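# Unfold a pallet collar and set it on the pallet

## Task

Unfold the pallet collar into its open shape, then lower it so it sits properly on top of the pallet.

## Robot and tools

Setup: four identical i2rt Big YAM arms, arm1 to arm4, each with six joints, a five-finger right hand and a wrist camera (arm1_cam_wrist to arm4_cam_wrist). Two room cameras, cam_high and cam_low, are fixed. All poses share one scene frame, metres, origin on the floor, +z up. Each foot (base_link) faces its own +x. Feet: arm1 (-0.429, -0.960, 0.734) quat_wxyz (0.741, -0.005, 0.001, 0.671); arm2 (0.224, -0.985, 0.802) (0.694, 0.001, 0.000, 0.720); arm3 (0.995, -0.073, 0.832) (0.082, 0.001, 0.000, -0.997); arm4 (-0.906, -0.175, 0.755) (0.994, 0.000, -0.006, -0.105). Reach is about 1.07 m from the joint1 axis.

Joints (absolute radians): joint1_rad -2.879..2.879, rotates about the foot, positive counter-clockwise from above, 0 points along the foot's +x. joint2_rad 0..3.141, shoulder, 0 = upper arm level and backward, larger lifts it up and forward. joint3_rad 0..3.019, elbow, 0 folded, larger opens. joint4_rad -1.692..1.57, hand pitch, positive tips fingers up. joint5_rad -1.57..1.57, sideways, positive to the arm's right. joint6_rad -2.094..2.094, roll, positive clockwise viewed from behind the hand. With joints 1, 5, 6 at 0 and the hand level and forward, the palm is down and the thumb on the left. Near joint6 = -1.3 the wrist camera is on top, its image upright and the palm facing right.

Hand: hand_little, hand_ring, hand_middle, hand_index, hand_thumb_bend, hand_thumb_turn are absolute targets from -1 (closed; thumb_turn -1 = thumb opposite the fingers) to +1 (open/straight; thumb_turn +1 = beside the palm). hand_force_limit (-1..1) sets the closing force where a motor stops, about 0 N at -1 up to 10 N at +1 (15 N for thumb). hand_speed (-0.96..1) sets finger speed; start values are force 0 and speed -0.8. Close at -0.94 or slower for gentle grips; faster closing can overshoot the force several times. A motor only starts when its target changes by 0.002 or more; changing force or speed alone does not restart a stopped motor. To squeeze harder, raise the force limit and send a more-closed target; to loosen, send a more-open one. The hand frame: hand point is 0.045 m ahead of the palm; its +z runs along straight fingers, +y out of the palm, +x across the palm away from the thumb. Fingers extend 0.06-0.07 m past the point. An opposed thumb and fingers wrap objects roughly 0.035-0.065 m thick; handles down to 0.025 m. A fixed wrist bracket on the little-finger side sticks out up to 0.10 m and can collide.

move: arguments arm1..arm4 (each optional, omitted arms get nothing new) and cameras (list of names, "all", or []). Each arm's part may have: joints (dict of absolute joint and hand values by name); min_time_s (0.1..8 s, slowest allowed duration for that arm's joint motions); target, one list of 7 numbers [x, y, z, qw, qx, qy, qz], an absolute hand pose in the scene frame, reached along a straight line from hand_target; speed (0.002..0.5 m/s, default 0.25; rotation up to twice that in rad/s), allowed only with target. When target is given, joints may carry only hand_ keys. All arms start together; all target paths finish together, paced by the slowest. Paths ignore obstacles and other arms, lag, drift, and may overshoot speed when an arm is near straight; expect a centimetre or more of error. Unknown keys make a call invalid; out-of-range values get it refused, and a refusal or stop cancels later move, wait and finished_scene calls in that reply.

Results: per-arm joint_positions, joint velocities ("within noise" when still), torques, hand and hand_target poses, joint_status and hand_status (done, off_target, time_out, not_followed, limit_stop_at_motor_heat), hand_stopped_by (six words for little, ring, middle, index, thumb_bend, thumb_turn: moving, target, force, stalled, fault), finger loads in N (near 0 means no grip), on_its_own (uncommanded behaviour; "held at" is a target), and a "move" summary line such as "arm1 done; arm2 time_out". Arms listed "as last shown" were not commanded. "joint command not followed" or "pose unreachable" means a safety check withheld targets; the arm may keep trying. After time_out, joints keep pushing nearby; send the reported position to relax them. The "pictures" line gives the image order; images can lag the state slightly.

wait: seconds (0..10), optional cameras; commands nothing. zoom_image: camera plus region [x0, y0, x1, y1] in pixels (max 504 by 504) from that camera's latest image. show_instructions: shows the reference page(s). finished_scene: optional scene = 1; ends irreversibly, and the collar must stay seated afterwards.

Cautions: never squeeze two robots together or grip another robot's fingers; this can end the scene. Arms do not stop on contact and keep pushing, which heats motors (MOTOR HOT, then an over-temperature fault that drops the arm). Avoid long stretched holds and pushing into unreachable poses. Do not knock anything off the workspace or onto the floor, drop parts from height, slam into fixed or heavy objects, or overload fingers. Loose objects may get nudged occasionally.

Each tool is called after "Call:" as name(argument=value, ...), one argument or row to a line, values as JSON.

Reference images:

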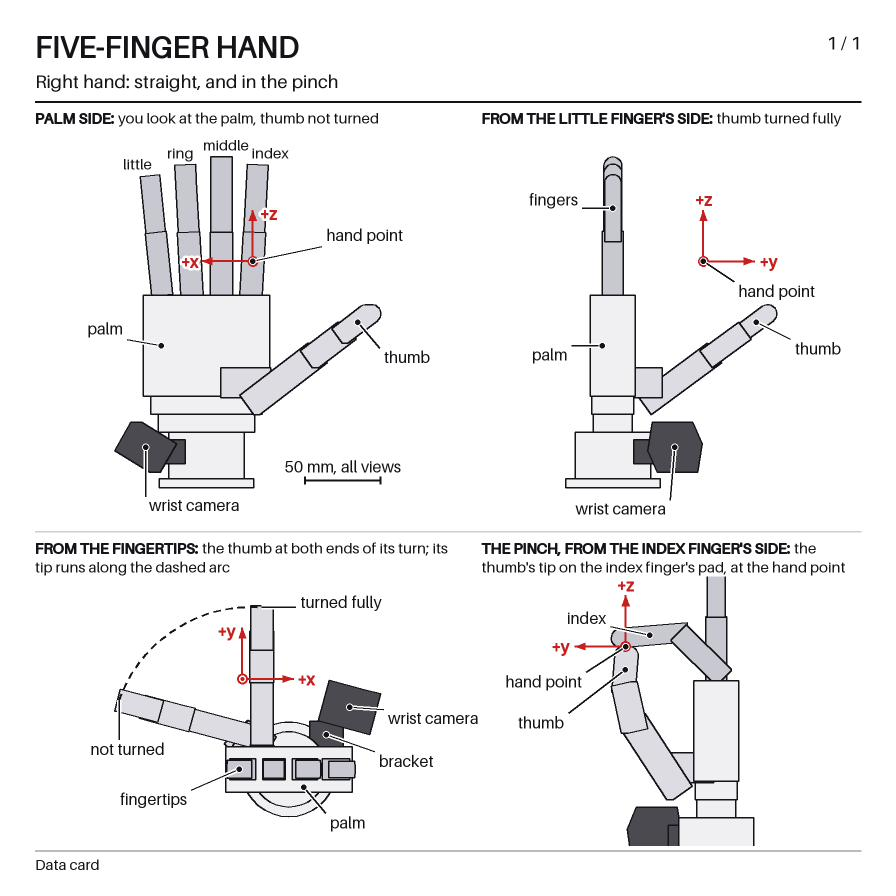

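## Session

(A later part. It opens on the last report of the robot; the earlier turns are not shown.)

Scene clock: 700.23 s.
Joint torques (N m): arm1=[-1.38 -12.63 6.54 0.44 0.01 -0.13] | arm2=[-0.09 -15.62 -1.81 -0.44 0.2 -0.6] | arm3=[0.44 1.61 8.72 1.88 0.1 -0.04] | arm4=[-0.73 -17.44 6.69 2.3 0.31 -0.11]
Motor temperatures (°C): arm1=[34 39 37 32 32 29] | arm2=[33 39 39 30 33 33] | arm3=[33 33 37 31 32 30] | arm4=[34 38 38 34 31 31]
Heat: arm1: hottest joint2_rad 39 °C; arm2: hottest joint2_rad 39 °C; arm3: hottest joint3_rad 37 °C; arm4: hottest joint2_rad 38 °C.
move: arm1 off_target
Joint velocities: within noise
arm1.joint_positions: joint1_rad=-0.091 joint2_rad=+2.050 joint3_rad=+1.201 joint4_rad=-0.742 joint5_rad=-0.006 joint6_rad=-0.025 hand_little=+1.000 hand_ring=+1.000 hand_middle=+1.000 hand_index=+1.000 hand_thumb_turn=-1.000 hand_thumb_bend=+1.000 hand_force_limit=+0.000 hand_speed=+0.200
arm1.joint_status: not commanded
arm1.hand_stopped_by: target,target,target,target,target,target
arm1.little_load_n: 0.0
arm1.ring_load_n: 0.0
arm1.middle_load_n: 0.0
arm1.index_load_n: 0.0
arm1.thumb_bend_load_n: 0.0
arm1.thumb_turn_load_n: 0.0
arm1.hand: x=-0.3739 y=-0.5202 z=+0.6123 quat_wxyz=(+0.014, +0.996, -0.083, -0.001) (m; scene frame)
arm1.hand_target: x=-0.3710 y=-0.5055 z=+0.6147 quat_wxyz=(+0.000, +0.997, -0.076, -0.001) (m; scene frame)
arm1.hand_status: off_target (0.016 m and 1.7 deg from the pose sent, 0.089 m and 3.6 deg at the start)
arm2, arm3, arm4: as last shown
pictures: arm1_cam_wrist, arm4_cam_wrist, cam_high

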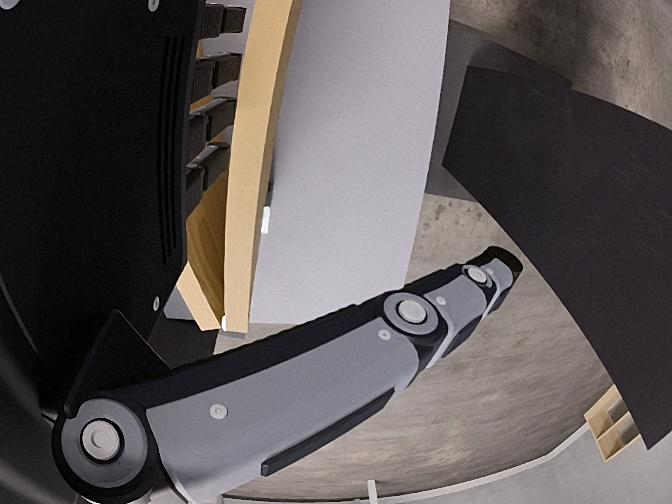

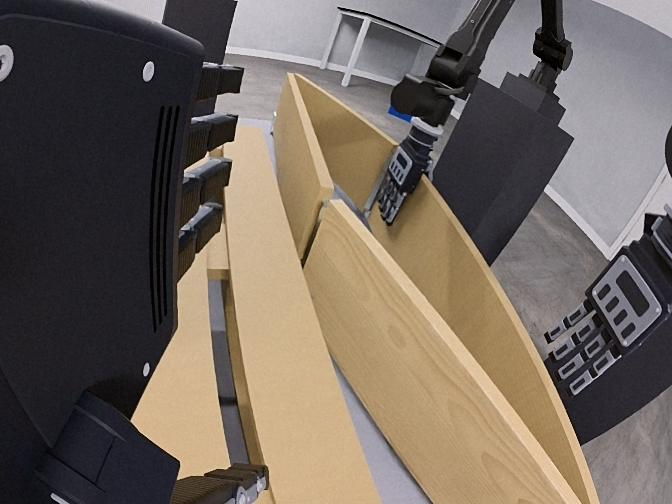

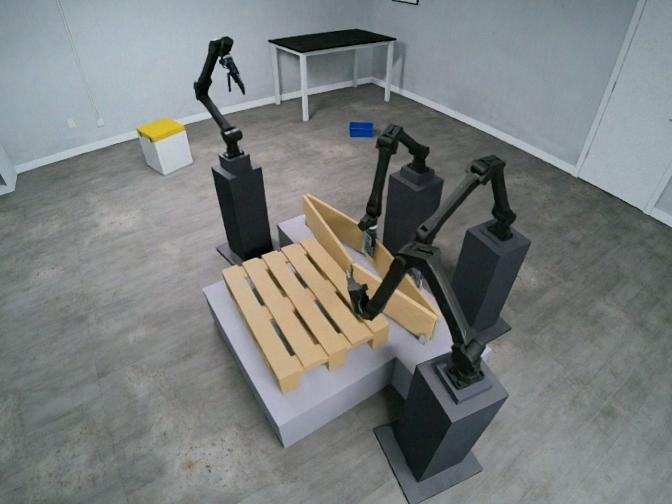

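Call:
move(
  arm1={"target": [-0.37, -0.470, 0.60, 0.0, 0.9969, -0.0785, 0.0], "speed": 0.15},
  cameras=["arm4_cam_wrist", "arm1_cam_wrist"],
)

Call:
zoom_image(
  camera="arm1_cam_wrist",
  region=[150, 0, 450, 300],
)

Scene clock: 704.30 s.
Joint torques (N m): arm1=[-0.09 -13.45 6.86 -0.16 -0.04 0.06] | arm2=[-0.09 -15.68 -1.8 -0.44 0.2 -0.61] | arm3=[-0.03 2.37 8.72 1.52 0.09 -0.03] | arm4=[-0.73 -17.55 6.69 2.29 0.3 -0.11]
Motor temperatures (°C): arm1=[34 39 38 32 32 29] | arm2=[33 39 39 30 33 33] | arm3=[33 33 37 31 32 30] | arm4=[34 38 38 34 31 31]
Heat: arm1: hottest joint2_rad 39 °C; arm2: hottest joint2_rad 39 °C; arm3: hottest joint3_rad 37 °C; arm4: hottest joint2_rad 38 °C.
move: arm1 done
Joint velocities: within noise
arm1.joint_positions: joint1_rad=-0.091 joint2_rad=+2.133 joint3_rad=+1.321 joint4_rad=-0.754 joint5_rad=-0.006 joint6_rad=-0.023 hand_little=+1.000 hand_ring=+1.000 hand_middle=+1.000 hand_index=+1.000 hand_thumb_turn=-1.000 hand_thumb_bend=+1.000 hand_force_limit=+0.000 hand_speed=+0.200
arm1.joint_status: not commanded
arm1.hand_stopped_by: target,target,target,target,target,target
arm1.little_load_n: 0.0
arm1.ring_load_n: 0.0
arm1.middle_load_n: 0.0
arm1.index_load_n: 0.0
arm1.thumb_bend_load_n: 0.0
arm1.thumb_turn_load_n: 0.0
arm1.hand: x=-0.3661 y=-0.4796 z=+0.5994 quat_wxyz=(+0.002, +0.997, -0.083, +0.001) (m; scene frame)
arm1.hand_target: x=-0.3702 y=-0.4695 z=+0.5995 quat_wxyz=(-0.001, +0.997, -0.079, +0.000) (m; scene frame)
arm1.hand_status: done (0.010 m and 0.6 deg from the pose sent, 0.052 m and 1.7 deg at the start)
arm2, arm4: as last shown
arm3.joint_positions: joint1_rad=+0.080 joint2_rad=+0.610 joint3_rad=+1.431 joint4_rad=-1.474 joint5_rad=+0.136 joint6_rad=-1.272 hand_little=+1.000 hand_ring=+1.000 hand_middle=+1.000 hand_index=+1.000 hand_thumb_turn=+1.000 hand_thumb_bend=+1.000 hand_force_limit=+0.000 hand_speed=-0.800
arm3.joint_status: not commanded
arm3.hand_stopped_by: target,target,target,target,target,target
arm3.little_load_n: 0.0
arm3.ring_load_n: 0.0
arm3.middle_load_n: 0.0
arm3.index_load_n: 0.0
arm3.thumb_bend_load_n: 0.0
arm3.thumb_turn_load_n: 0.0
arm3.hand: x=+0.7927 y=-0.0463 z=+1.3189 quat_wxyz=(+0.441, -0.054, -0.894, +0.059) (m; scene frame)
arm3.hand_target: x=+0.7930 y=-0.0462 z=+1.3300 quat_wxyz=(+0.453, -0.055, -0.888, +0.063) (m; scene frame)
arm3.hand_status: not commanded
pictures: arm1_cam_wrist, arm4_cam_wrist

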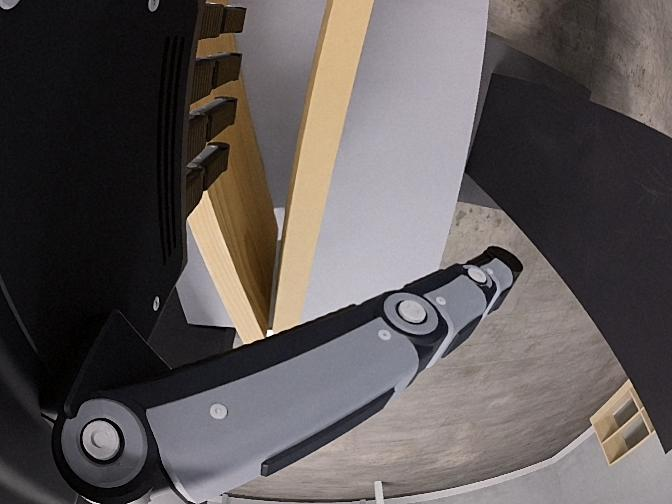

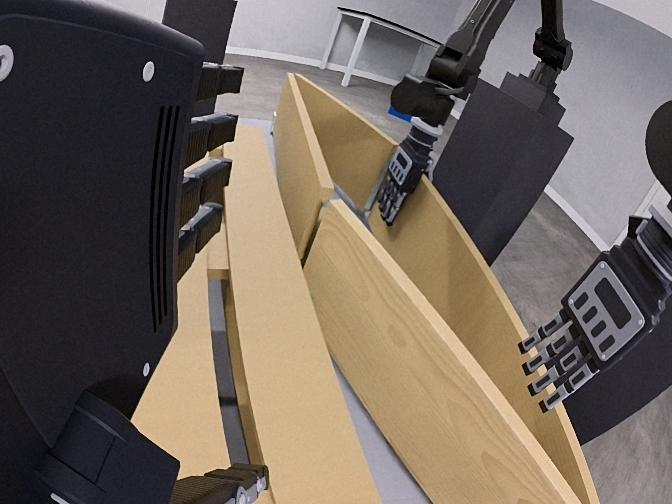

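Scaled by 1.680 from the camera's 672x504 image, which has a finer 960x720 frame.

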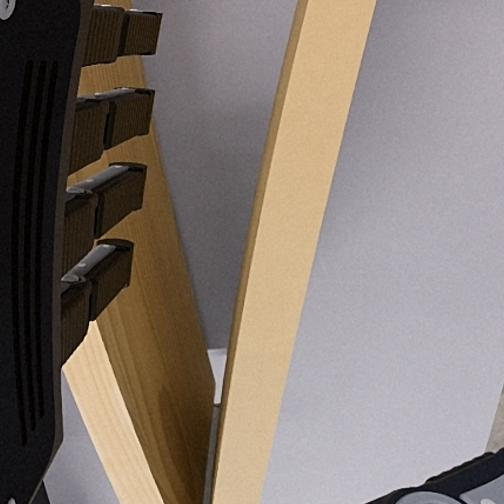

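Call:
move(
  arm1={"target": [-0.370, -0.480, 0.535, 0.0, 0.9969, -0.0785, 0.0], "speed": 0.12},
)

Call:
move(
  arm1={"target": [-0.370, -0.480, 0.475, 0.0, 0.9969, -0.0785, 0.0], "speed": 0.12},
  cameras=["arm4_cam_wrist", "arm1_cam_wrist"],
)

Call:
zoom_image(
  camera="arm1_cam_wrist",
  region=[150, 0, 450, 300],
)

Scene clock: 709.53 s.
Joint torques (N m): arm1=[-0.44 -13.98 4.6 0.69 -0.04 0.01] | arm2=[-0.09 -15.62 -1.78 -0.44 0.2 -0.6] | arm3=[0.44 2.61 8.58 1.47 0.19 -0.04] | arm4=[-0.79 -17.55 6.69 2.25 0.3 -0.11]
Motor temperatures (°C): arm1=[34 39 38 32 32 29] | arm2=[33 39 39 30 33 33] | arm3=[33 33 37 31 32 30] | arm4=[34 38 38 34 31 31]
Heat: arm1: hottest joint2_rad 39 °C; arm2: hottest joint2_rad 39 °C; arm3: hottest joint3_rad 37 °C; arm4: hottest joint2_rad 38 °C.
move: arm1 done
Joint velocities: within noise
arm1.joint_positions: joint1_rad=-0.091 joint2_rad=+2.250 joint3_rad=+1.321 joint4_rad=-0.642 joint5_rad=-0.006 joint6_rad=-0.023 hand_little=+1.000 hand_ring=+1.000 hand_middle=+1.000 hand_index=+1.000 hand_thumb_turn=-1.000 hand_thumb_bend=+1.000 hand_force_limit=+0.000 hand_speed=+0.200
arm1.joint_status: not commanded
arm1.hand_stopped_by: target,target,target,target,target,target
arm1.little_load_n: 0.0
arm1.ring_load_n: -0.5
arm1.middle_load_n: 0.0
arm1.index_load_n: 0.0
arm1.thumb_bend_load_n: 0.0
arm1.thumb_turn_load_n: 0.0
arm1.hand: x=-0.3665 y=-0.4841 z=+0.5389 quat_wxyz=(+0.004, +0.997, -0.083, +0.000) (m; scene frame)
arm1.hand_target: x=-0.3701 y=-0.4809 z=+0.5353 quat_wxyz=(+0.000, +0.997, -0.078, +0.000) (m; scene frame)
arm1.hand_status: done (0.007 m and 0.7 deg from the pose sent, 0.065 m and 0.6 deg at the start)
arm2, arm3, arm4: as last shown
arm2.thumb_bend_load_n: 6.5
arm3.thumb_bend_load_n: 0.5
pictures: none

Scene clock: 710.77 s.
Joint torques (N m): arm1=[-0.38 -14.51 5.15 0.58 -0.05 0.01] | arm2=[-0.15 -15.62 -1.77 -0.46 0.2 -0.6] | arm3=[-0.44 2.43 8.64 1.46 0.15 0.02] | arm4=[-0.73 -17.61 6.69 2.26 0.3 -0.11]
Motor temperatures (°C): arm1=[34 39 38 32 32 29] | arm2=[33 39 39 30 33 33] | arm3=[33 33 37 31 32 30] | arm4=[34 38 38 34 31 31]
Heat: arm1: hottest joint2_rad 39 °C; arm2: hottest joint2_rad 39 °C; arm3: hottest joint3_rad 37 °C; arm4: hottest joint2_rad 38 °C.
move: arm1 off_target
Joint velocities: within noise
arm1.joint_positions: joint1_rad=-0.091 joint2_rad=+2.383 joint3_rad=+1.339 joint4_rad=-0.549 joint5_rad=-0.006 joint6_rad=-0.023 hand_little=+1.000 hand_ring=+1.000 hand_middle=+1.000 hand_index=+1.000 hand_thumb_turn=-1.000 hand_thumb_bend=+1.000 hand_force_limit=+0.000 hand_speed=+0.200
arm1.joint_status: not commanded
arm1.hand_stopped_by: target,target,target,target,target,target
arm1.little_load_n: 0.0
arm1.ring_load_n: 0.0
arm1.middle_load_n: 0.0
arm1.index_load_n: 0.0
arm1.thumb_bend_load_n: 0.0
arm1.thumb_turn_load_n: 0.0
arm1.hand: x=-0.3683 y=-0.4959 z=+0.4752 quat_wxyz=(+0.015, +0.996, -0.083, -0.001) (m; scene frame)
arm1.hand_target: x=-0.3703 y=-0.4815 z=+0.4753 quat_wxyz=(+0.001, +0.997, -0.078, +0.000) (m; scene frame)
arm1.hand_status: off_target (0.016 m and 1.8 deg from the pose sent, 0.064 m and 0.7 deg at the start)
arm2, arm3: as last shown
arm2.thumb_bend_load_n: 7.0
arm2.thumb_turn_load_n: 3.0
arm3.thumb_bend_load_n: 0.0
arm4.joint_positions: joint1_rad=+0.455 joint2_rad=+2.245 joint3_rad=+0.981 joint4_rad=+0.908 joint5_rad=+0.598 joint6_rad=-1.405 hand_little=+1.000 hand_ring=+1.000 hand_middle=+1.000 hand_index=+1.000 hand_thumb_turn=+1.000 hand_thumb_bend=+1.000 hand_force_limit=+0.000 hand_speed=-0.800
arm4.joint_status: not commanded
arm4.hand_stopped_by: target,target,target,target,target,target
arm4.little_load_n: 0.0
arm4.ring_load_n: 0.0
arm4.middle_load_n: 0.0
arm4.index_load_n: 0.0
arm4.thumb_bend_load_n: 0.0
arm4.thumb_turn_load_n: 0.0
arm4.hand: x=-0.2811 y=-0.1784 z=+0.6736 quat_wxyz=(+0.125, +0.787, -0.137, +0.588) (m; scene frame)
arm4.hand_target: x=-0.2617 y=-0.1730 z=+0.7010 quat_wxyz=(+0.119, +0.767, -0.141, +0.615) (m; scene frame)
arm4.hand_status: not commanded
pictures: arm1_cam_wrist, arm4_cam_wrist

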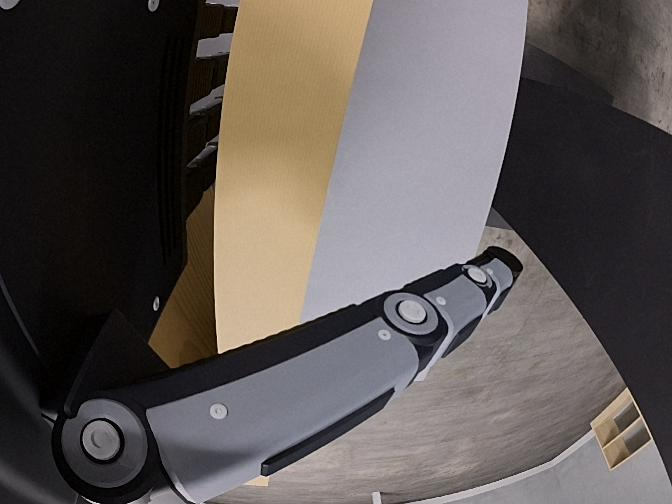

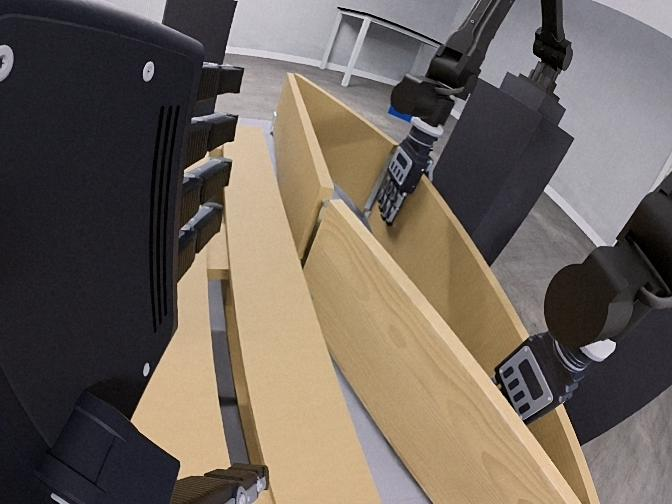

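Scaled by 1.680 from the camera's 672x504 image, which has a finer 960x720 frame.

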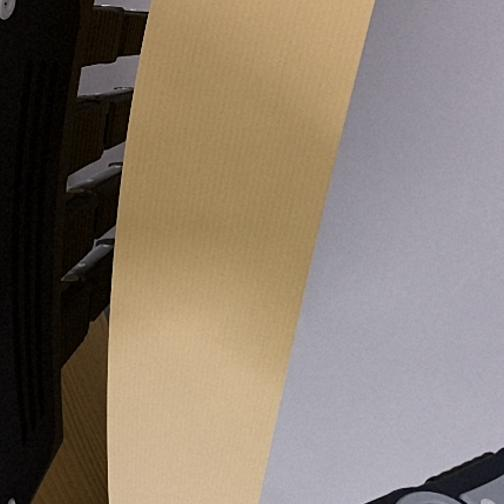

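Call:
move(
  arm1={"target": [-0.370, -0.490, 0.470, 0.0, 0.9969, -0.0785, 0.0], "speed": 0.12, "joints": {"hand_thumb_bend": -1.0, "hand_force_limit": 0.5, "hand_speed": -0.7}},
  cameras=["arm4_cam_wrist", "arm1_cam_wrist"],
)

Scene clock: 722.60 s.
Joint torques (N m): arm1=[-0.79 -14.21 4.97 0.99 -0.06 0] | arm2=[-0.15 -15.56 -1.78 -0.43 0.19 -0.6] | arm3=[0.79 1.85 8.64 1.54 0.19 0] | arm4=[-0.67 -17.61 6.68 2.26 0.3 -0.11]
Motor temperatures (°C): arm1=[34 39 38 32 32 29] | arm2=[33 39 38 30 33 34] | arm3=[33 33 37 31 32 30] | arm4=[34 38 38 34 31 31]
Heat: arm1: hottest joint2_rad 39 °C; arm2: hottest joint2_rad 39 °C; arm3: hottest joint3_rad 37 °C; arm4: hottest joint2_rad 38 °C.
move: arm1 off_target
Joint velocities: within noise
arm1.joint_positions: joint1_rad=-0.091 joint2_rad=+2.383 joint3_rad=+1.312 joint4_rad=-0.530 joint5_rad=-0.006 joint6_rad=-0.030 hand_little=+1.000 hand_ring=+1.000 hand_middle=+1.000 hand_index=+1.000 hand_thumb_turn=-1.000 hand_thumb_bend=-0.388 hand_force_limit=+0.500 hand_speed=-0.700
arm1.joint_status: hand_thumb_bend off_target (ended at -0.388, target -1.000); the others done
arm1.hand_stopped_by: target,target,target,target,force,target
arm1.little_load_n: 0.0
arm1.ring_load_n: 0.0
arm1.middle_load_n: 0.0
arm1.index_load_n: 0.0
arm1.thumb_bend_load_n: 11.5
arm1.thumb_turn_load_n: 1.5
arm1.hand: x=-0.3701 y=-0.5076 z=+0.4708 quat_wxyz=(+0.019, +0.997, -0.080, -0.001) (m; scene frame)
arm1.hand_target: x=-0.3697 y=-0.4901 z=+0.4705 quat_wxyz=(+0.000, +0.997, -0.076, +0.000) (m; scene frame)
arm1.hand_status: off_target (0.018 m and 2.2 deg from the pose sent, 0.008 m and 1.8 deg at the start)
arm2, arm3, arm4: as last shown
arm2.joint_positions: joint1_rad=+0.211 joint2_rad=+2.515 joint3_rad=+1.157 joint4_rad=-0.191 joint5_rad=-0.001 joint6_rad=+0.416 hand_little=+1.000 hand_ring=+1.000 hand_middle=+1.000 hand_index=+1.000 hand_thumb_turn=-1.000 hand_thumb_bend=-0.345 hand_force_limit=+0.500 hand_speed=-0.700
arm2.thumb_bend_load_n: 7.5
arm2.thumb_turn_load_n: 3.5
arm2.hand: x=+0.0723 y=-0.5973 z=+0.4583 quat_wxyz=(-0.011, +0.996, -0.084, -0.004) (m; scene frame)
arm2.hand_target: x=+0.0793 y=-0.6147 z=+0.4689 quat_wxyz=(+0.000, +0.998, -0.055, +0.001) (m; scene frame)
arm4.thumb_turn_load_n: -0.5
pictures: arm1_cam_wrist, arm4_cam_wrist

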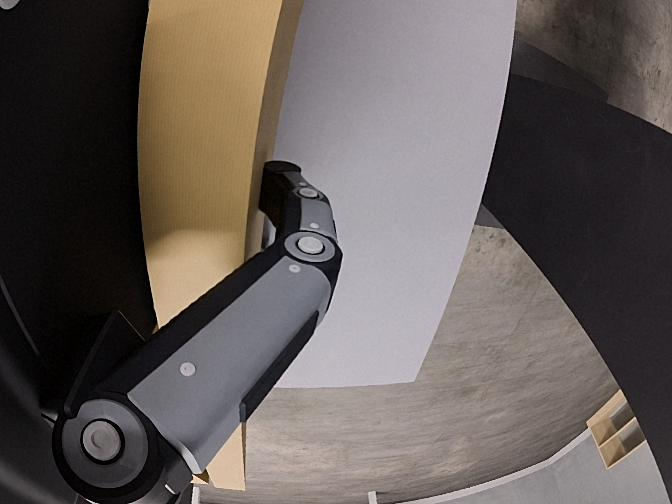

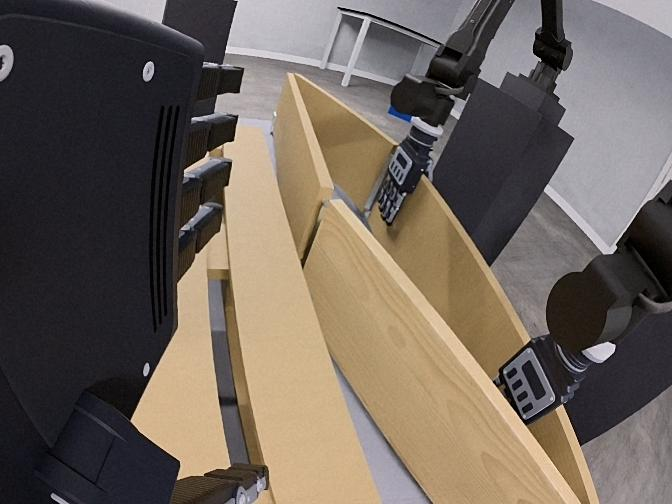

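Call:
zoom_image(
  camera="arm4_cam_wrist",
  region=[240, 50, 500, 310],
)

Scaled by 1.938 from the camera's 672x504 image, which has a finer 960x720 frame.

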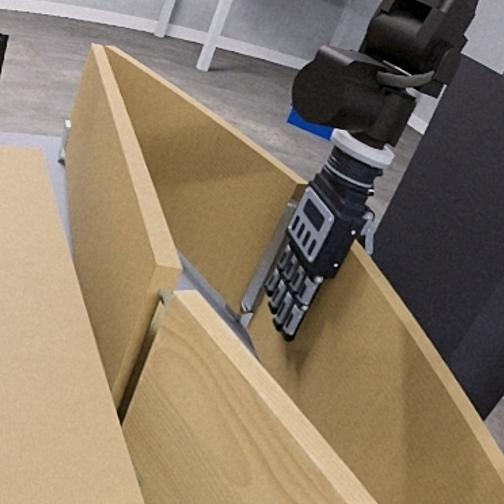

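Call:
move(
  arm3={"target": [0.60, -0.38, 0.80, 0.0, 0.9914, 0.1305, 0.0], "speed": 0.35, "joints": {"hand_thumb_turn": -1.0, "hand_speed": 0.2}},
  cameras=["arm3_cam_wrist", "cam_high"],
)

Scene clock: 761.43 s.
Joint torques (N m): arm1=[-0.67 -14.39 4.97 1.01 -0.06 -0.02] | arm2=[-0.15 -15.62 -1.78 -0.43 0.2 -0.6] | arm3=[0.26 -11.4 6.23 0.4 -0.03 0.16] | arm4=[-0.73 -17.61 6.67 2.25 0.3 -0.11]
Motor temperatures (°C): arm1=[34 39 37 32 32 29] | arm2=[33 39 38 30 33 34] | arm3=[33 33 37 31 32 30] | arm4=[34 38 38 33 31 31]
Heat: arm1: hottest joint2_rad 39 °C; arm2: hottest joint2_rad 39 °C; arm3: hottest joint3_rad 37 °C; arm4: hottest joint2_rad 38 °C.
move: arm3 off_target
Joint velocities: within noise
arm1, arm2, arm4: as last shown
arm1.thumb_bend_load_n: 12.0
arm2.index_load_n: 0.5
arm2.thumb_turn_load_n: 3.0
arm3.joint_positions: joint1_rad=+0.399 joint2_rad=+1.774 joint3_rad=+1.046 joint4_rad=-0.881 joint5_rad=+0.015 joint6_rad=+1.851 hand_little=+1.000 hand_ring=+1.000 hand_middle=+1.000 hand_index=+1.000 hand_thumb_turn=-1.000 hand_thumb_bend=+1.000 hand_force_limit=+0.000 hand_speed=+0.200
arm3.joint_status: all done
arm3.hand_stopped_by: target,target,target,target,target,target
arm3.little_load_n: 0.0
arm3.ring_load_n: 0.0
arm3.middle_load_n: 0.0
arm3.index_load_n: 0.0
arm3.thumb_bend_load_n: 0.0
arm3.thumb_turn_load_n: 0.0
arm3.hand: x=+0.6087 y=-0.3713 z=+0.7938 quat_wxyz=(+0.015, -0.990, -0.141, -0.016) (m; scene frame)
arm3.hand_target: x=+0.6016 y=-0.3754 z=+0.7974 quat_wxyz=(+0.009, -0.991, -0.133, -0.004) (m; scene frame)
arm3.hand_status: off_target (0.014 m and 2.8 deg from the pose sent, 0.646 m and 160.4 deg at the start)
arm4.little_load_n: 0.5
arm4.thumb_turn_load_n: 0.0
pictures: arm3_cam_wrist, cam_high

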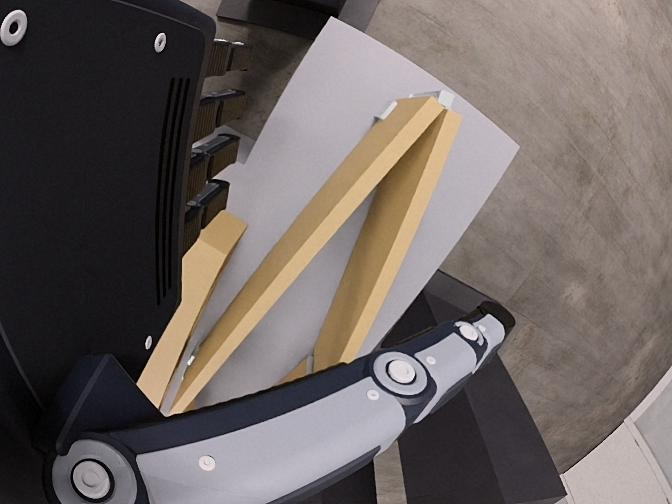

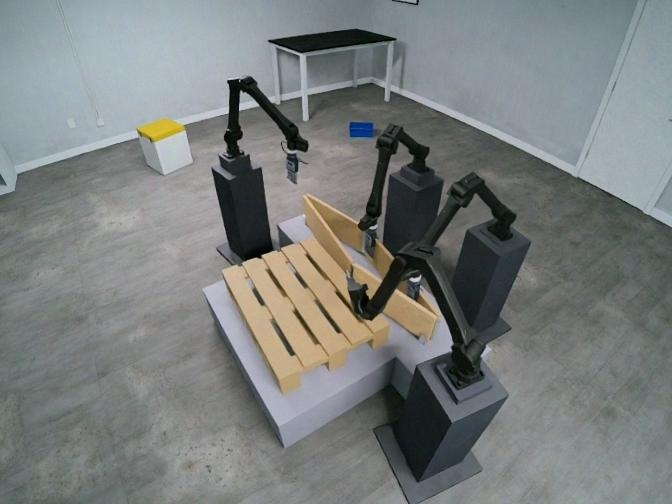

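Call:
move(
  arm3={"target": [0.52, -0.45, 0.68, 0.0, 0.9914, 0.1305, 0.0], "speed": 0.2},
  cameras=["arm3_cam_wrist", "cam_high", "cam_low"],
)

Call:
zoom_image(
  camera="arm3_cam_wrist",
  region=[170, 0, 510, 340],
)

Scene clock: 788.13 s.
Joint torques (N m): arm1=[-0.62 -14.27 4.94 0.99 -0.04 -0.01] | arm2=[-0.09 -15.62 -1.77 -0.43 0.2 -0.6] | arm3=[1.2 -13.98 7.62 0.29 -0.04 0.16] | arm4=[-0.85 -17.55 6.69 2.29 0.3 -0.11]
Motor temperatures (°C): arm1=[34 39 37 32 32 29] | arm2=[33 39 38 30 33 34] | arm3=[33 34 36 31 32 30] | arm4=[34 38 38 33 31 31]
Heat: arm1: hottest joint2_rad 39 °C; arm2: hottest joint2_rad 39 °C; arm3: hottest joint3_rad 36 °C; arm4: hottest joint2_rad 38 °C.
move: arm3 off_target
Joint velocities: within noise
arm1, arm2, arm4: as last shown
arm1.thumb_bend_load_n: 11.5
arm2.index_load_n: 0.0
arm2.thumb_turn_load_n: 3.5
arm3.joint_positions: joint1_rad=+0.429 joint2_rad=+2.194 joint3_rad=+1.325 joint4_rad=-0.749 joint5_rad=+0.003 joint6_rad=+1.894 hand_little=+1.000 hand_ring=+1.000 hand_middle=+1.000 hand_index=+1.000 hand_thumb_turn=-1.000 hand_thumb_bend=+1.000 hand_force_limit=+0.000 hand_speed=+0.200
arm3.joint_status: not commanded
arm3.hand_stopped_by: target,target,target,target,target,target
arm3.little_load_n: 0.0
arm3.ring_load_n: -0.5
arm3.middle_load_n: 0.0
arm3.index_load_n: 0.0
arm3.thumb_bend_load_n: 0.0
arm3.thumb_turn_load_n: 0.0
arm3.hand: x=+0.5405 y=-0.4359 z=+0.6666 quat_wxyz=(+0.012, -0.990, -0.135, -0.022) (m; scene frame)
arm3.hand_target: x=+0.5231 y=-0.4518 z=+0.6797 quat_wxyz=(+0.000, -0.991, -0.130, +0.000) (m; scene frame)
arm3.hand_status: off_target (0.028 m and 2.9 deg from the pose sent, 0.164 m and 2.8 deg at the start)
arm4.little_load_n: 0.0
arm4.ring_load_n: -0.5
pictures: arm3_cam_wrist, cam_high, cam_low

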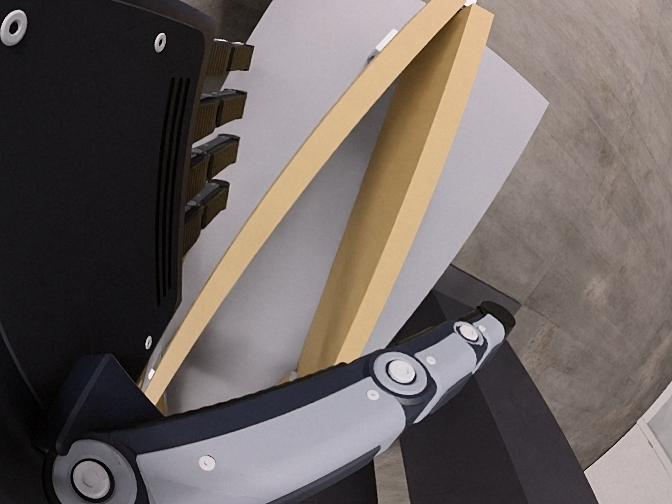

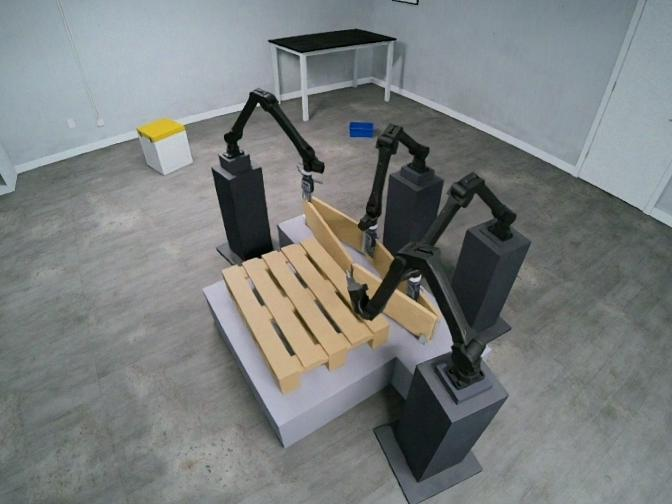

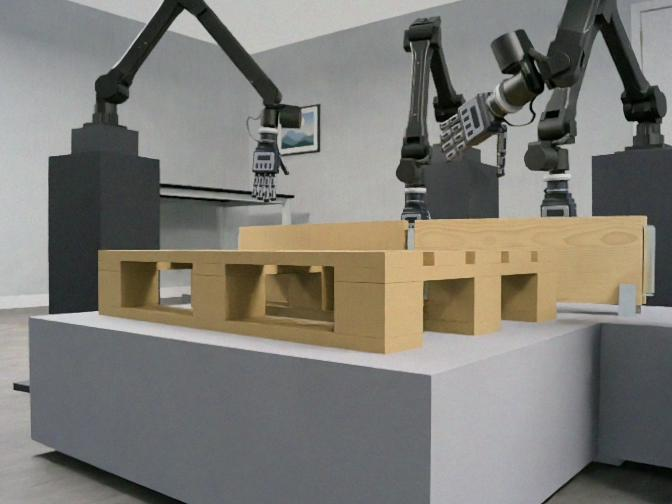

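Scaled by 1.482 from the camera's 672x504 image, which has a finer 960x720 frame.

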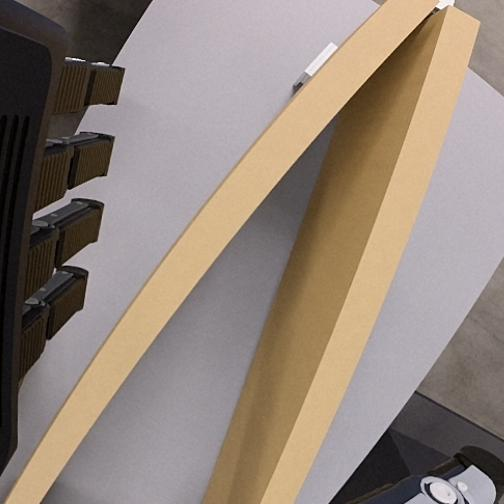

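Call:
move(
  arm1={"target": [-0.355, -0.528, 0.474, 0.0, 0.9969, -0.0785, 0.0], "speed": 0.06},
  arm2={"target": [0.094, -0.655, 0.474, 0.0, 0.9969, -0.0785, 0.0], "speed": 0.06},
  cameras=["arm3_cam_wrist", "arm4_cam_wrist", "arm2_cam_wrist"],
)

Call:
zoom_image(
  camera="arm3_cam_wrist",
  region=[170, 0, 510, 340],
)

Scene clock: 811.10 s.
Joint torques (N m): arm1=[-2.26 -14.97 3.22 1.14 -0.07 -0.11] | arm2=[-1.03 -14.8 -3.86 -0.28 0.13 -0.32] | arm3=[0.97 -16.15 7.57 0.42 -0.09 0.15] | arm4=[-0.67 -17.55 6.69 2.26 0.3 -0.11]
Motor temperatures (°C): arm1=[34 39 37 32 32 29] | arm2=[33 39 38 30 33 34] | arm3=[33 34 36 31 32 30] | arm4=[34 38 38 33 31 31]
Heat: arm1: hottest joint2_rad 39 °C; arm2: hottest joint2_rad 39 °C; arm3: hottest joint3_rad 36 °C; arm4: hottest joint2_rad 38 °C.
move: arm1 off_target; arm2 off_target
Joint velocities: within noise
arm1.joint_positions: joint1_rad=-0.121 joint2_rad=+2.351 joint3_rad=+1.213 joint4_rad=-0.466 joint5_rad=-0.006 joint6_rad=-0.054 hand_little=+1.000 hand_ring=+1.000 hand_middle=+1.000 hand_index=+1.000 hand_thumb_turn=-1.000 hand_thumb_bend=-0.388 hand_force_limit=+0.500 hand_speed=-0.700
arm1.joint_status: not commanded
arm1.hand_stopped_by: target,target,target,target,force,target
arm1.little_load_n: 0.0
arm1.ring_load_n: 0.0
arm1.middle_load_n: 0.0
arm1.index_load_n: 0.0
arm1.thumb_bend_load_n: 11.5
arm1.thumb_turn_load_n: 2.0
arm1.hand: x=-0.3614 y=-0.5397 z=+0.4702 quat_wxyz=(+0.020, +0.996, -0.083, -0.002) (m; scene frame)
arm1.hand_target: x=-0.3534 y=-0.5277 z=+0.4744 quat_wxyz=(-0.001, +0.997, -0.082, +0.000) (m; scene frame)
arm1.hand_status: off_target (0.014 m and 2.4 deg from the pose sent, 0.026 m and 2.2 deg at the start)
arm2.joint_positions: joint1_rad=+0.206 joint2_rad=+2.485 joint3_rad=+1.039 joint4_rad=-0.092 joint5_rad=-0.004 joint6_rad=+0.420 hand_little=+1.000 hand_ring=+1.000 hand_middle=+1.000 hand_index=+1.000 hand_thumb_turn=-1.000 hand_thumb_bend=-0.345 hand_force_limit=+0.500 hand_speed=-0.700
arm2.joint_status: not commanded
arm2.hand_stopped_by: target,target,target,target,force,target
arm2.little_load_n: 0.0
arm2.ring_load_n: 0.0
arm2.middle_load_n: 0.0
arm2.index_load_n: 0.0
arm2.thumb_bend_load_n: 8.5
arm2.thumb_turn_load_n: 1.5
arm2.hand: x=+0.0819 y=-0.6312 z=+0.4624 quat_wxyz=(-0.016, +0.996, -0.088, -0.007) (m; scene frame)
arm2.hand_target: x=+0.0930 y=-0.6537 z=+0.4732 quat_wxyz=(+0.000, +0.997, -0.079, -0.002) (m; scene frame)
arm2.hand_status: off_target (0.029 m and 2.3 deg from the pose sent, 0.064 m and 1.5 deg at the start)
arm3, arm4: as last shown
arm3.ring_load_n: 0.0
arm3.hand_target: x=+0.5231 y=-0.4518 z=+0.6797 quat_wxyz=(+0.000, -0.991, -0.131, +0.000) (m; scene frame)
arm4.ring_load_n: 0.0
arm4.index_load_n: 0.5
pictures: arm2_cam_wrist, arm3_cam_wrist, arm4_cam_wrist

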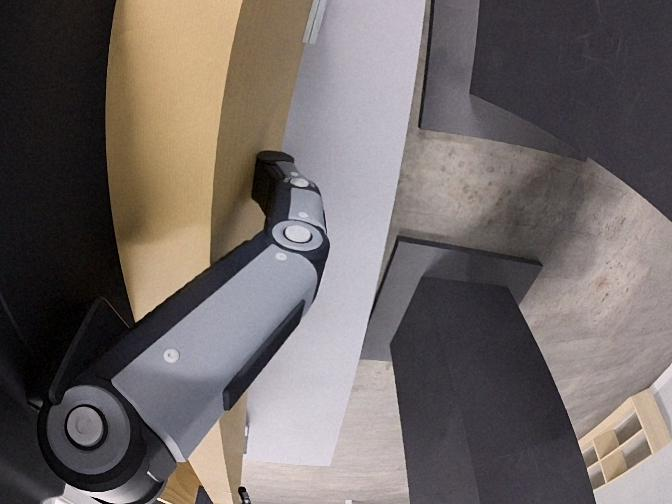

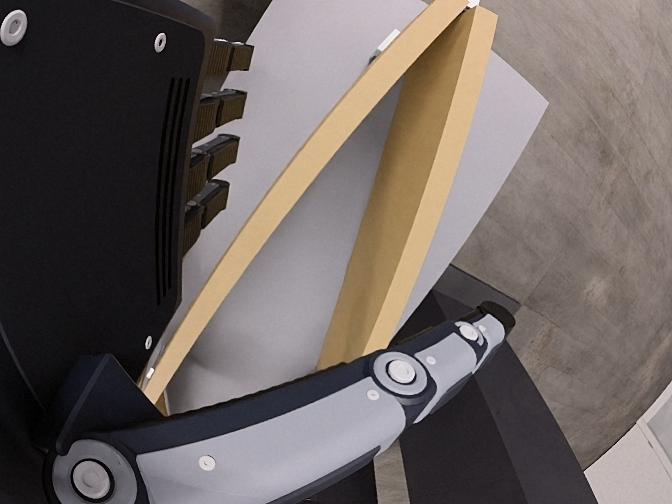

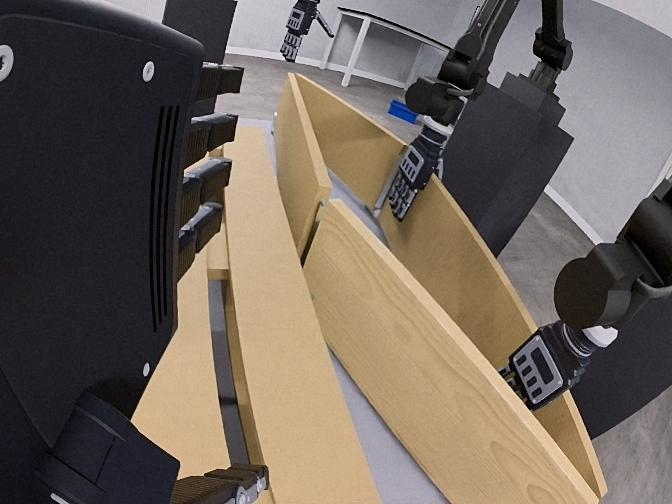

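Scaled by 1.482 from the camera's 672x504 image, which has a finer 960x720 frame.

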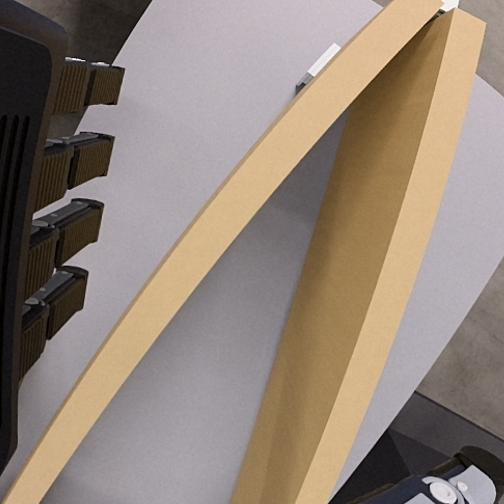

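Call:
move(
  arm3={"target": [0.497, -0.535, 0.615, 0.0, 0.9936, 0.1132, 0.0], "speed": 0.15},
  cameras=["arm3_cam_wrist"],
)

Call:
zoom_image(
  camera="arm3_cam_wrist",
  region=[170, 0, 510, 340],
)

Scene clock: 825.60 s.
Joint torques (N m): arm1=[-2.37 -14.92 3.22 1.13 -0.07 -0.11] | arm2=[-1.08 -14.86 -3.86 -0.25 0.13 -0.32] | arm3=[0.32 -17.67 8.54 -0.55 0.03 0.08] | arm4=[-0.85 -17.55 6.69 2.24 0.3 -0.11]
Motor temperatures (°C): arm1=[34 40 36 32 32 29] | arm2=[33 39 38 30 33 34] | arm3=[33 34 36 31 32 30] | arm4=[34 39 38 33 31 31]
Heat: arm1: hottest joint2_rad 40 °C; arm2: hottest joint2_rad 39 °C; arm3: hottest joint3_rad 36 °C; arm4: hottest joint2_rad 39 °C.
move: arm3 off_target
Joint velocities: within noise
arm1, arm2, arm4: as last shown
arm1.thumb_bend_load_n: 11.0
arm1.thumb_turn_load_n: 1.5
arm3.joint_positions: joint1_rad=+0.520 joint2_rad=+2.437 joint3_rad=+1.606 joint4_rad=-0.758 joint5_rad=+0.003 joint6_rad=+2.012 hand_little=+1.000 hand_ring=+1.000 hand_middle=+1.000 hand_index=+1.000 hand_thumb_turn=-1.000 hand_thumb_bend=+1.000 hand_force_limit=+0.000 hand_speed=+0.200
arm3.joint_status: not commanded
arm3.hand_stopped_by: target,target,target,target,target,target
arm3.little_load_n: 0.0
arm3.ring_load_n: 0.0
arm3.middle_load_n: 0.0
arm3.index_load_n: 0.0
arm3.thumb_bend_load_n: 0.0
arm3.thumb_turn_load_n: 0.0
arm3.hand: x=+0.5094 y=-0.5216 z=+0.6030 quat_wxyz=(+0.006, -0.993, -0.122, -0.008) (m; scene frame)
arm3.hand_target: x=+0.4957 y=-0.5314 z=+0.6137 quat_wxyz=(+0.001, -0.994, -0.113, +0.001) (m; scene frame)
arm3.hand_status: off_target (0.022 m and 1.5 deg from the pose sent, 0.120 m and 3.8 deg at the start)
arm4.index_load_n: 0.0
pictures: arm3_cam_wrist

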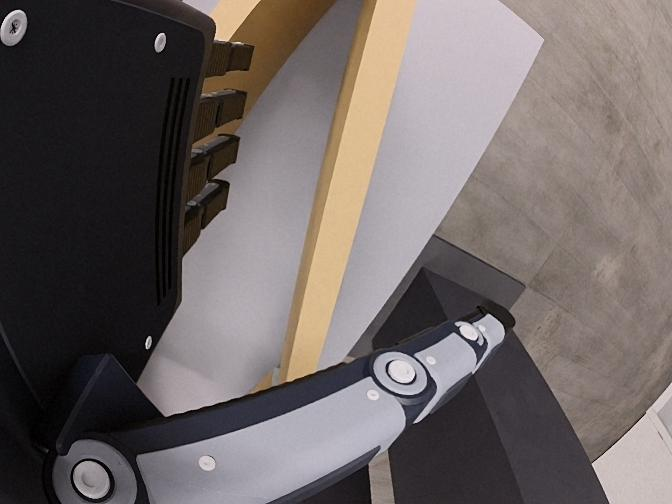

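Scaled by 1.482 from the camera's 672x504 image, which has a finer 960x720 frame.

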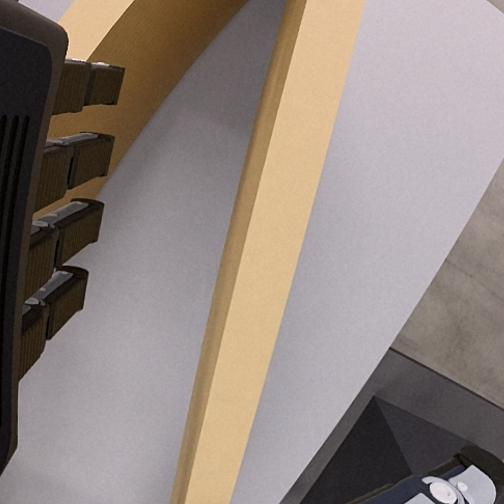

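Call:
move(
  arm3={"target": [0.492, -0.563, 0.585, 0.0, 0.9945, 0.1045, 0.0], "speed": 0.12},
  cameras=["arm3_cam_wrist"],
)

Call:
zoom_image(
  camera="arm3_cam_wrist",
  region=[170, 0, 510, 340],
)

Scene clock: 831.43 s.
Joint torques (N m): arm1=[-2.37 -14.68 3.26 1.14 -0.06 -0.11] | arm2=[-1.03 -14.86 -3.88 -0.24 0.13 -0.32] | arm3=[0.15 -17.85 8.55 -0.53 -0.08 0.12] | arm4=[-0.73 -17.55 6.71 2.25 0.31 -0.12]
Motor temperatures (°C): arm1=[34 40 36 32 32 29] | arm2=[33 38 38 30 33 34] | arm3=[33 35 36 31 32 30] | arm4=[34 39 38 33 31 31]
Heat: arm1: hottest joint2_rad 40 °C; arm2: hottest joint2_rad 38 °C; arm3: hottest joint3_rad 36 °C; arm4: hottest joint2_rad 39 °C.
move: arm3 off_target
Joint velocities: within noise
arm1, arm2, arm4: as last shown
arm1.thumb_bend_load_n: 11.5
arm2.thumb_turn_load_n: 2.0
arm3.joint_positions: joint1_rad=+0.555 joint2_rad=+2.535 joint3_rad=+1.721 joint4_rad=-0.775 joint5_rad=+0.003 joint6_rad=+2.064 hand_little=+1.000 hand_ring=+1.000 hand_middle=+1.000 hand_index=+1.000 hand_thumb_turn=-1.000 hand_thumb_bend=+1.000 hand_force_limit=+0.000 hand_speed=+0.200
arm3.joint_status: not commanded
arm3.hand_stopped_by: target,target,target,target,target,target
arm3.little_load_n: 0.0
arm3.ring_load_n: 0.0
arm3.middle_load_n: 0.0
arm3.index_load_n: 0.0
arm3.thumb_bend_load_n: 0.0
arm3.thumb_turn_load_n: 0.0
arm3.hand: x=+0.5056 y=-0.5522 z=+0.5738 quat_wxyz=(+0.007, -0.994, -0.113, -0.008) (m; scene frame)
arm3.hand_target: x=+0.4932 y=-0.5639 z=+0.5853 quat_wxyz=(+0.000, -0.994, -0.106, +0.001) (m; scene frame)
arm3.hand_status: off_target (0.021 m and 1.6 deg from the pose sent, 0.048 m and 2.3 deg at the start; a joint's target at an end of its range on 19 of 33 steps)
arm4.ring_load_n: -0.5
pictures: arm3_cam_wrist

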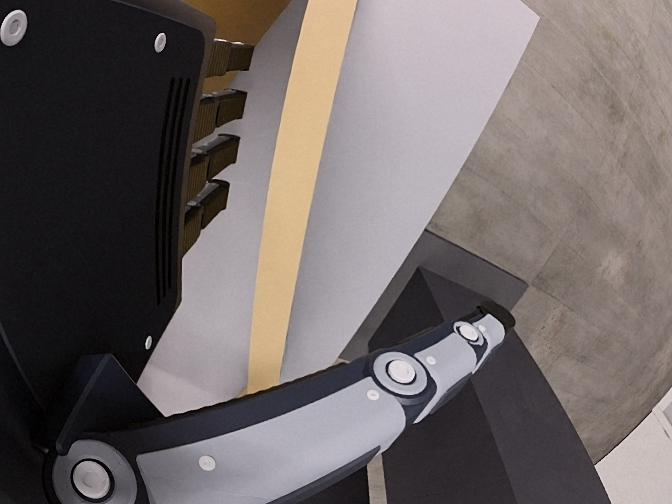

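Scaled by 1.482 from the camera's 672x504 image, which has a finer 960x720 frame.

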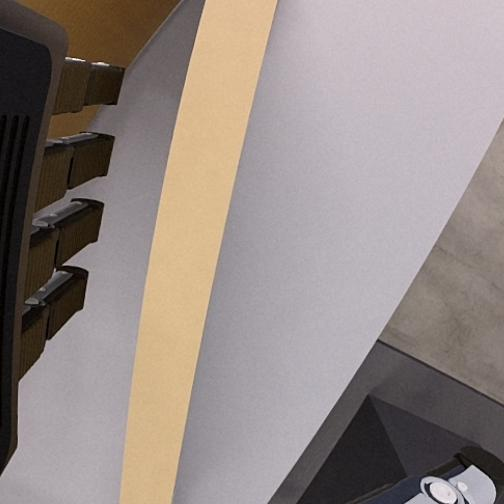

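Call:
move(
  arm3={"target": [0.495, -0.569, 0.53, 0.0, 0.9945, 0.1045, 0.0], "speed": 0.12},
)

Call:
move(
  arm3={"target": [0.495, -0.571, 0.478, 0.0, 0.9945, 0.1045, 0.0], "speed": 0.12},
  cameras=["arm3_cam_wrist", "cam_high"],
)

Call:
zoom_image(
  camera="arm3_cam_wrist",
  region=[170, 0, 510, 340],
)

Scene clock: 835.70 s.
Joint torques (N m): arm1=[-2.2 -14.92 3.22 1.14 -0.06 -0.11] | arm2=[-1.14 -14.92 -3.88 -0.27 0.13 -0.33] | arm3=[1.49 -18.9 7.9 0.61 -0.07 0.13] | arm4=[-0.79 -17.55 6.71 2.28 0.3 -0.11]
Motor temperatures (°C): arm1=[34 40 36 32 32 29] | arm2=[33 38 38 30 33 34] | arm3=[33 35 36 31 32 30] | arm4=[34 39 38 33 31 31]
Heat: arm1: hottest joint2_rad 40 °C; arm2: hottest joint2_rad 38 °C; arm3: hottest joint3_rad 36 °C; arm4: hottest joint2_rad 39 °C.
move: arm3 off_target
Joint velocities: within noise
arm1, arm2, arm4: as last shown
arm1.ring_load_n: 0.5
arm3.joint_positions: joint1_rad=+0.558 joint2_rad=+2.656 joint3_rad=+1.786 joint4_rad=-0.758 joint5_rad=+0.001 joint6_rad=+2.069 hand_little=+1.000 hand_ring=+1.000 hand_middle=+1.000 hand_index=+1.000 hand_thumb_turn=-1.000 hand_thumb_bend=+1.000 hand_force_limit=+0.000 hand_speed=+0.200
arm3.joint_status: not commanded
arm3.hand_stopped_by: target,target,target,target,target,target
arm3.little_load_n: 0.0
arm3.ring_load_n: 0.0
arm3.middle_load_n: 0.0
arm3.index_load_n: 0.0
arm3.thumb_bend_load_n: 0.0
arm3.thumb_turn_load_n: 0.0
arm3.hand: x=+0.5147 y=-0.5471 z=+0.5142 quat_wxyz=(+0.017, -0.993, -0.112, -0.025) (m; scene frame)
arm3.hand_target: x=+0.4970 y=-0.5696 z=+0.5315 quat_wxyz=(-0.001, -0.994, -0.108, -0.001) (m; scene frame)
arm3.hand_status: off_target (0.033 m and 3.6 deg from the pose sent, 0.048 m and 1.6 deg at the start; a joint's target at an end of its range on 35 of 35 steps)
arm4.ring_load_n: 0.0
pictures: none

Scene clock: 836.73 s.
Joint torques (N m): arm1=[-2.26 -14.86 3.23 1.13 -0.07 -0.11] | arm2=[-1.03 -14.86 -3.88 -0.24 0.13 -0.33] | arm3=[0.79 -19.43 7.5 0.62 0.09 0.17] | arm4=[-0.73 -17.61 6.69 2.26 0.3 -0.11]
Motor temperatures (°C): arm1=[34 40 36 32 32 29] | arm2=[33 38 38 30 33 34] | arm3=[33 35 36 31 32 30] | arm4=[34 39 38 33 31 31]
Heat: arm1: hottest joint2_rad 40 °C; arm2: hottest joint2_rad 38 °C; arm3: hottest joint3_rad 36 °C; arm4: hottest joint2_rad 39 °C.
move: arm3 off_target
Joint velocities: within noise
arm1, arm2: as last shown
arm1.ring_load_n: 0.0
arm1.hand_target: x=-0.3534 y=-0.5279 z=+0.4745 quat_wxyz=(+0.000, +0.997, -0.082, +0.000) (m; scene frame)
arm2.hand_target: x=+0.0929 y=-0.6537 z=+0.4732 quat_wxyz=(+0.000, +0.997, -0.079, -0.002) (m; scene frame)
arm3.joint_positions: joint1_rad=+0.560 joint2_rad=+2.770 joint3_rad=+1.870 joint4_rad=-0.720 joint5_rad=-0.004 joint6_rad=+2.066 hand_little=+1.000 hand_ring=+1.000 hand_middle=+1.000 hand_index=+1.000 hand_thumb_turn=-1.000 hand_thumb_bend=+1.000 hand_force_limit=+0.000 hand_speed=+0.200
arm3.joint_status: not commanded
arm3.hand_stopped_by: target,target,target,target,target,target
arm3.little_load_n: 0.0
arm3.ring_load_n: 0.0
arm3.middle_load_n: 0.0
arm3.index_load_n: 0.0
arm3.thumb_bend_load_n: 0.0
arm3.thumb_turn_load_n: 0.0
arm3.hand: x=+0.5128 y=-0.5516 z=+0.4654 quat_wxyz=(+0.013, -0.993, -0.115, -0.022) (m; scene frame)
arm3.hand_target: x=+0.4960 y=-0.5702 z=+0.4785 quat_wxyz=(-0.001, -0.994, -0.110, -0.001) (m; scene frame)
arm3.hand_status: off_target (0.029 m and 3.2 deg from the pose sent, 0.048 m and 3.6 deg at the start; a joint's target at an end of its range on 30 of 31 steps)
arm4.joint_positions: joint1_rad=+0.455 joint2_rad=+2.245 joint3_rad=+0.981 joint4_rad=+0.908 joint5_rad=+0.598 joint6_rad=-1.405 hand_little=+1.000 hand_ring=+1.000 hand_middle=+1.000 hand_index=+1.000 hand_thumb_turn=+1.000 hand_thumb_bend=+1.000 hand_force_limit=+0.000 hand_speed=-0.800
arm4.joint_status: not commanded
arm4.hand_stopped_by: target,target,target,target,target,target
arm4.little_load_n: 0.0
arm4.ring_load_n: 0.0
arm4.middle_load_n: 0.0
arm4.index_load_n: 0.0
arm4.thumb_bend_load_n: 0.0
arm4.thumb_turn_load_n: 0.0
arm4.hand: x=-0.2811 y=-0.1784 z=+0.6736 quat_wxyz=(+0.125, +0.787, -0.137, +0.588) (m; scene frame)
arm4.hand_target: x=-0.2617 y=-0.1730 z=+0.7010 quat_wxyz=(+0.119, +0.767, -0.141, +0.615) (m; scene frame)
arm4.hand_status: not commanded
pictures: arm3_cam_wrist, cam_high

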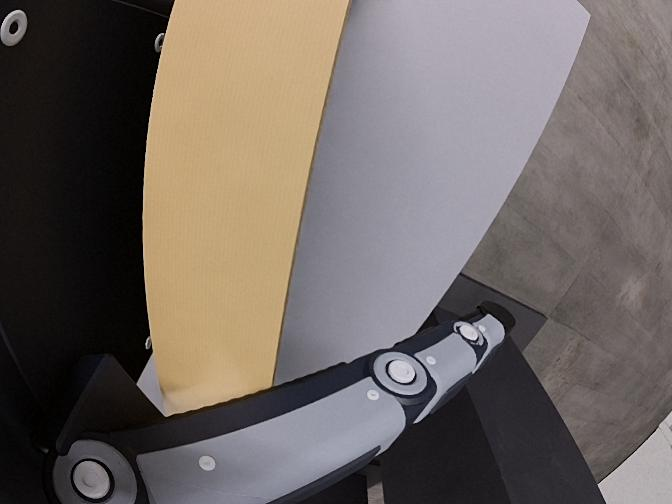

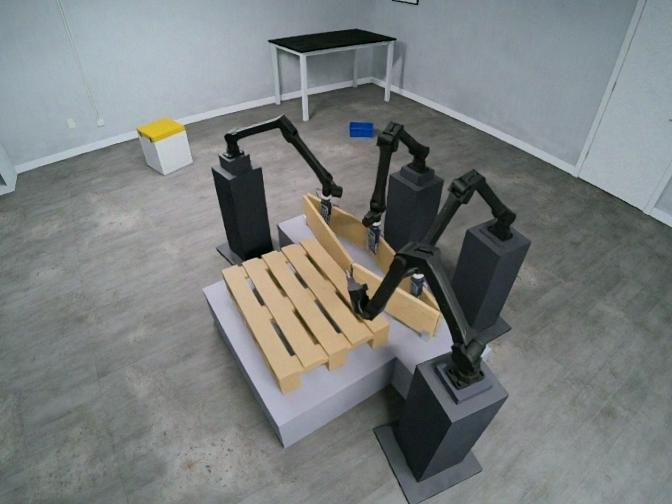

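Scaled by 1.482 from the camera's 672x504 image, which has a finer 960x720 frame.

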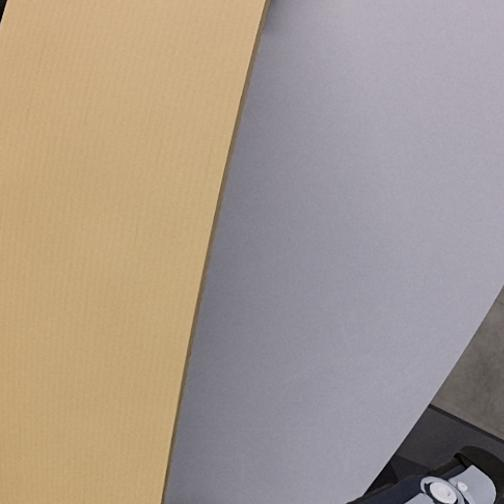

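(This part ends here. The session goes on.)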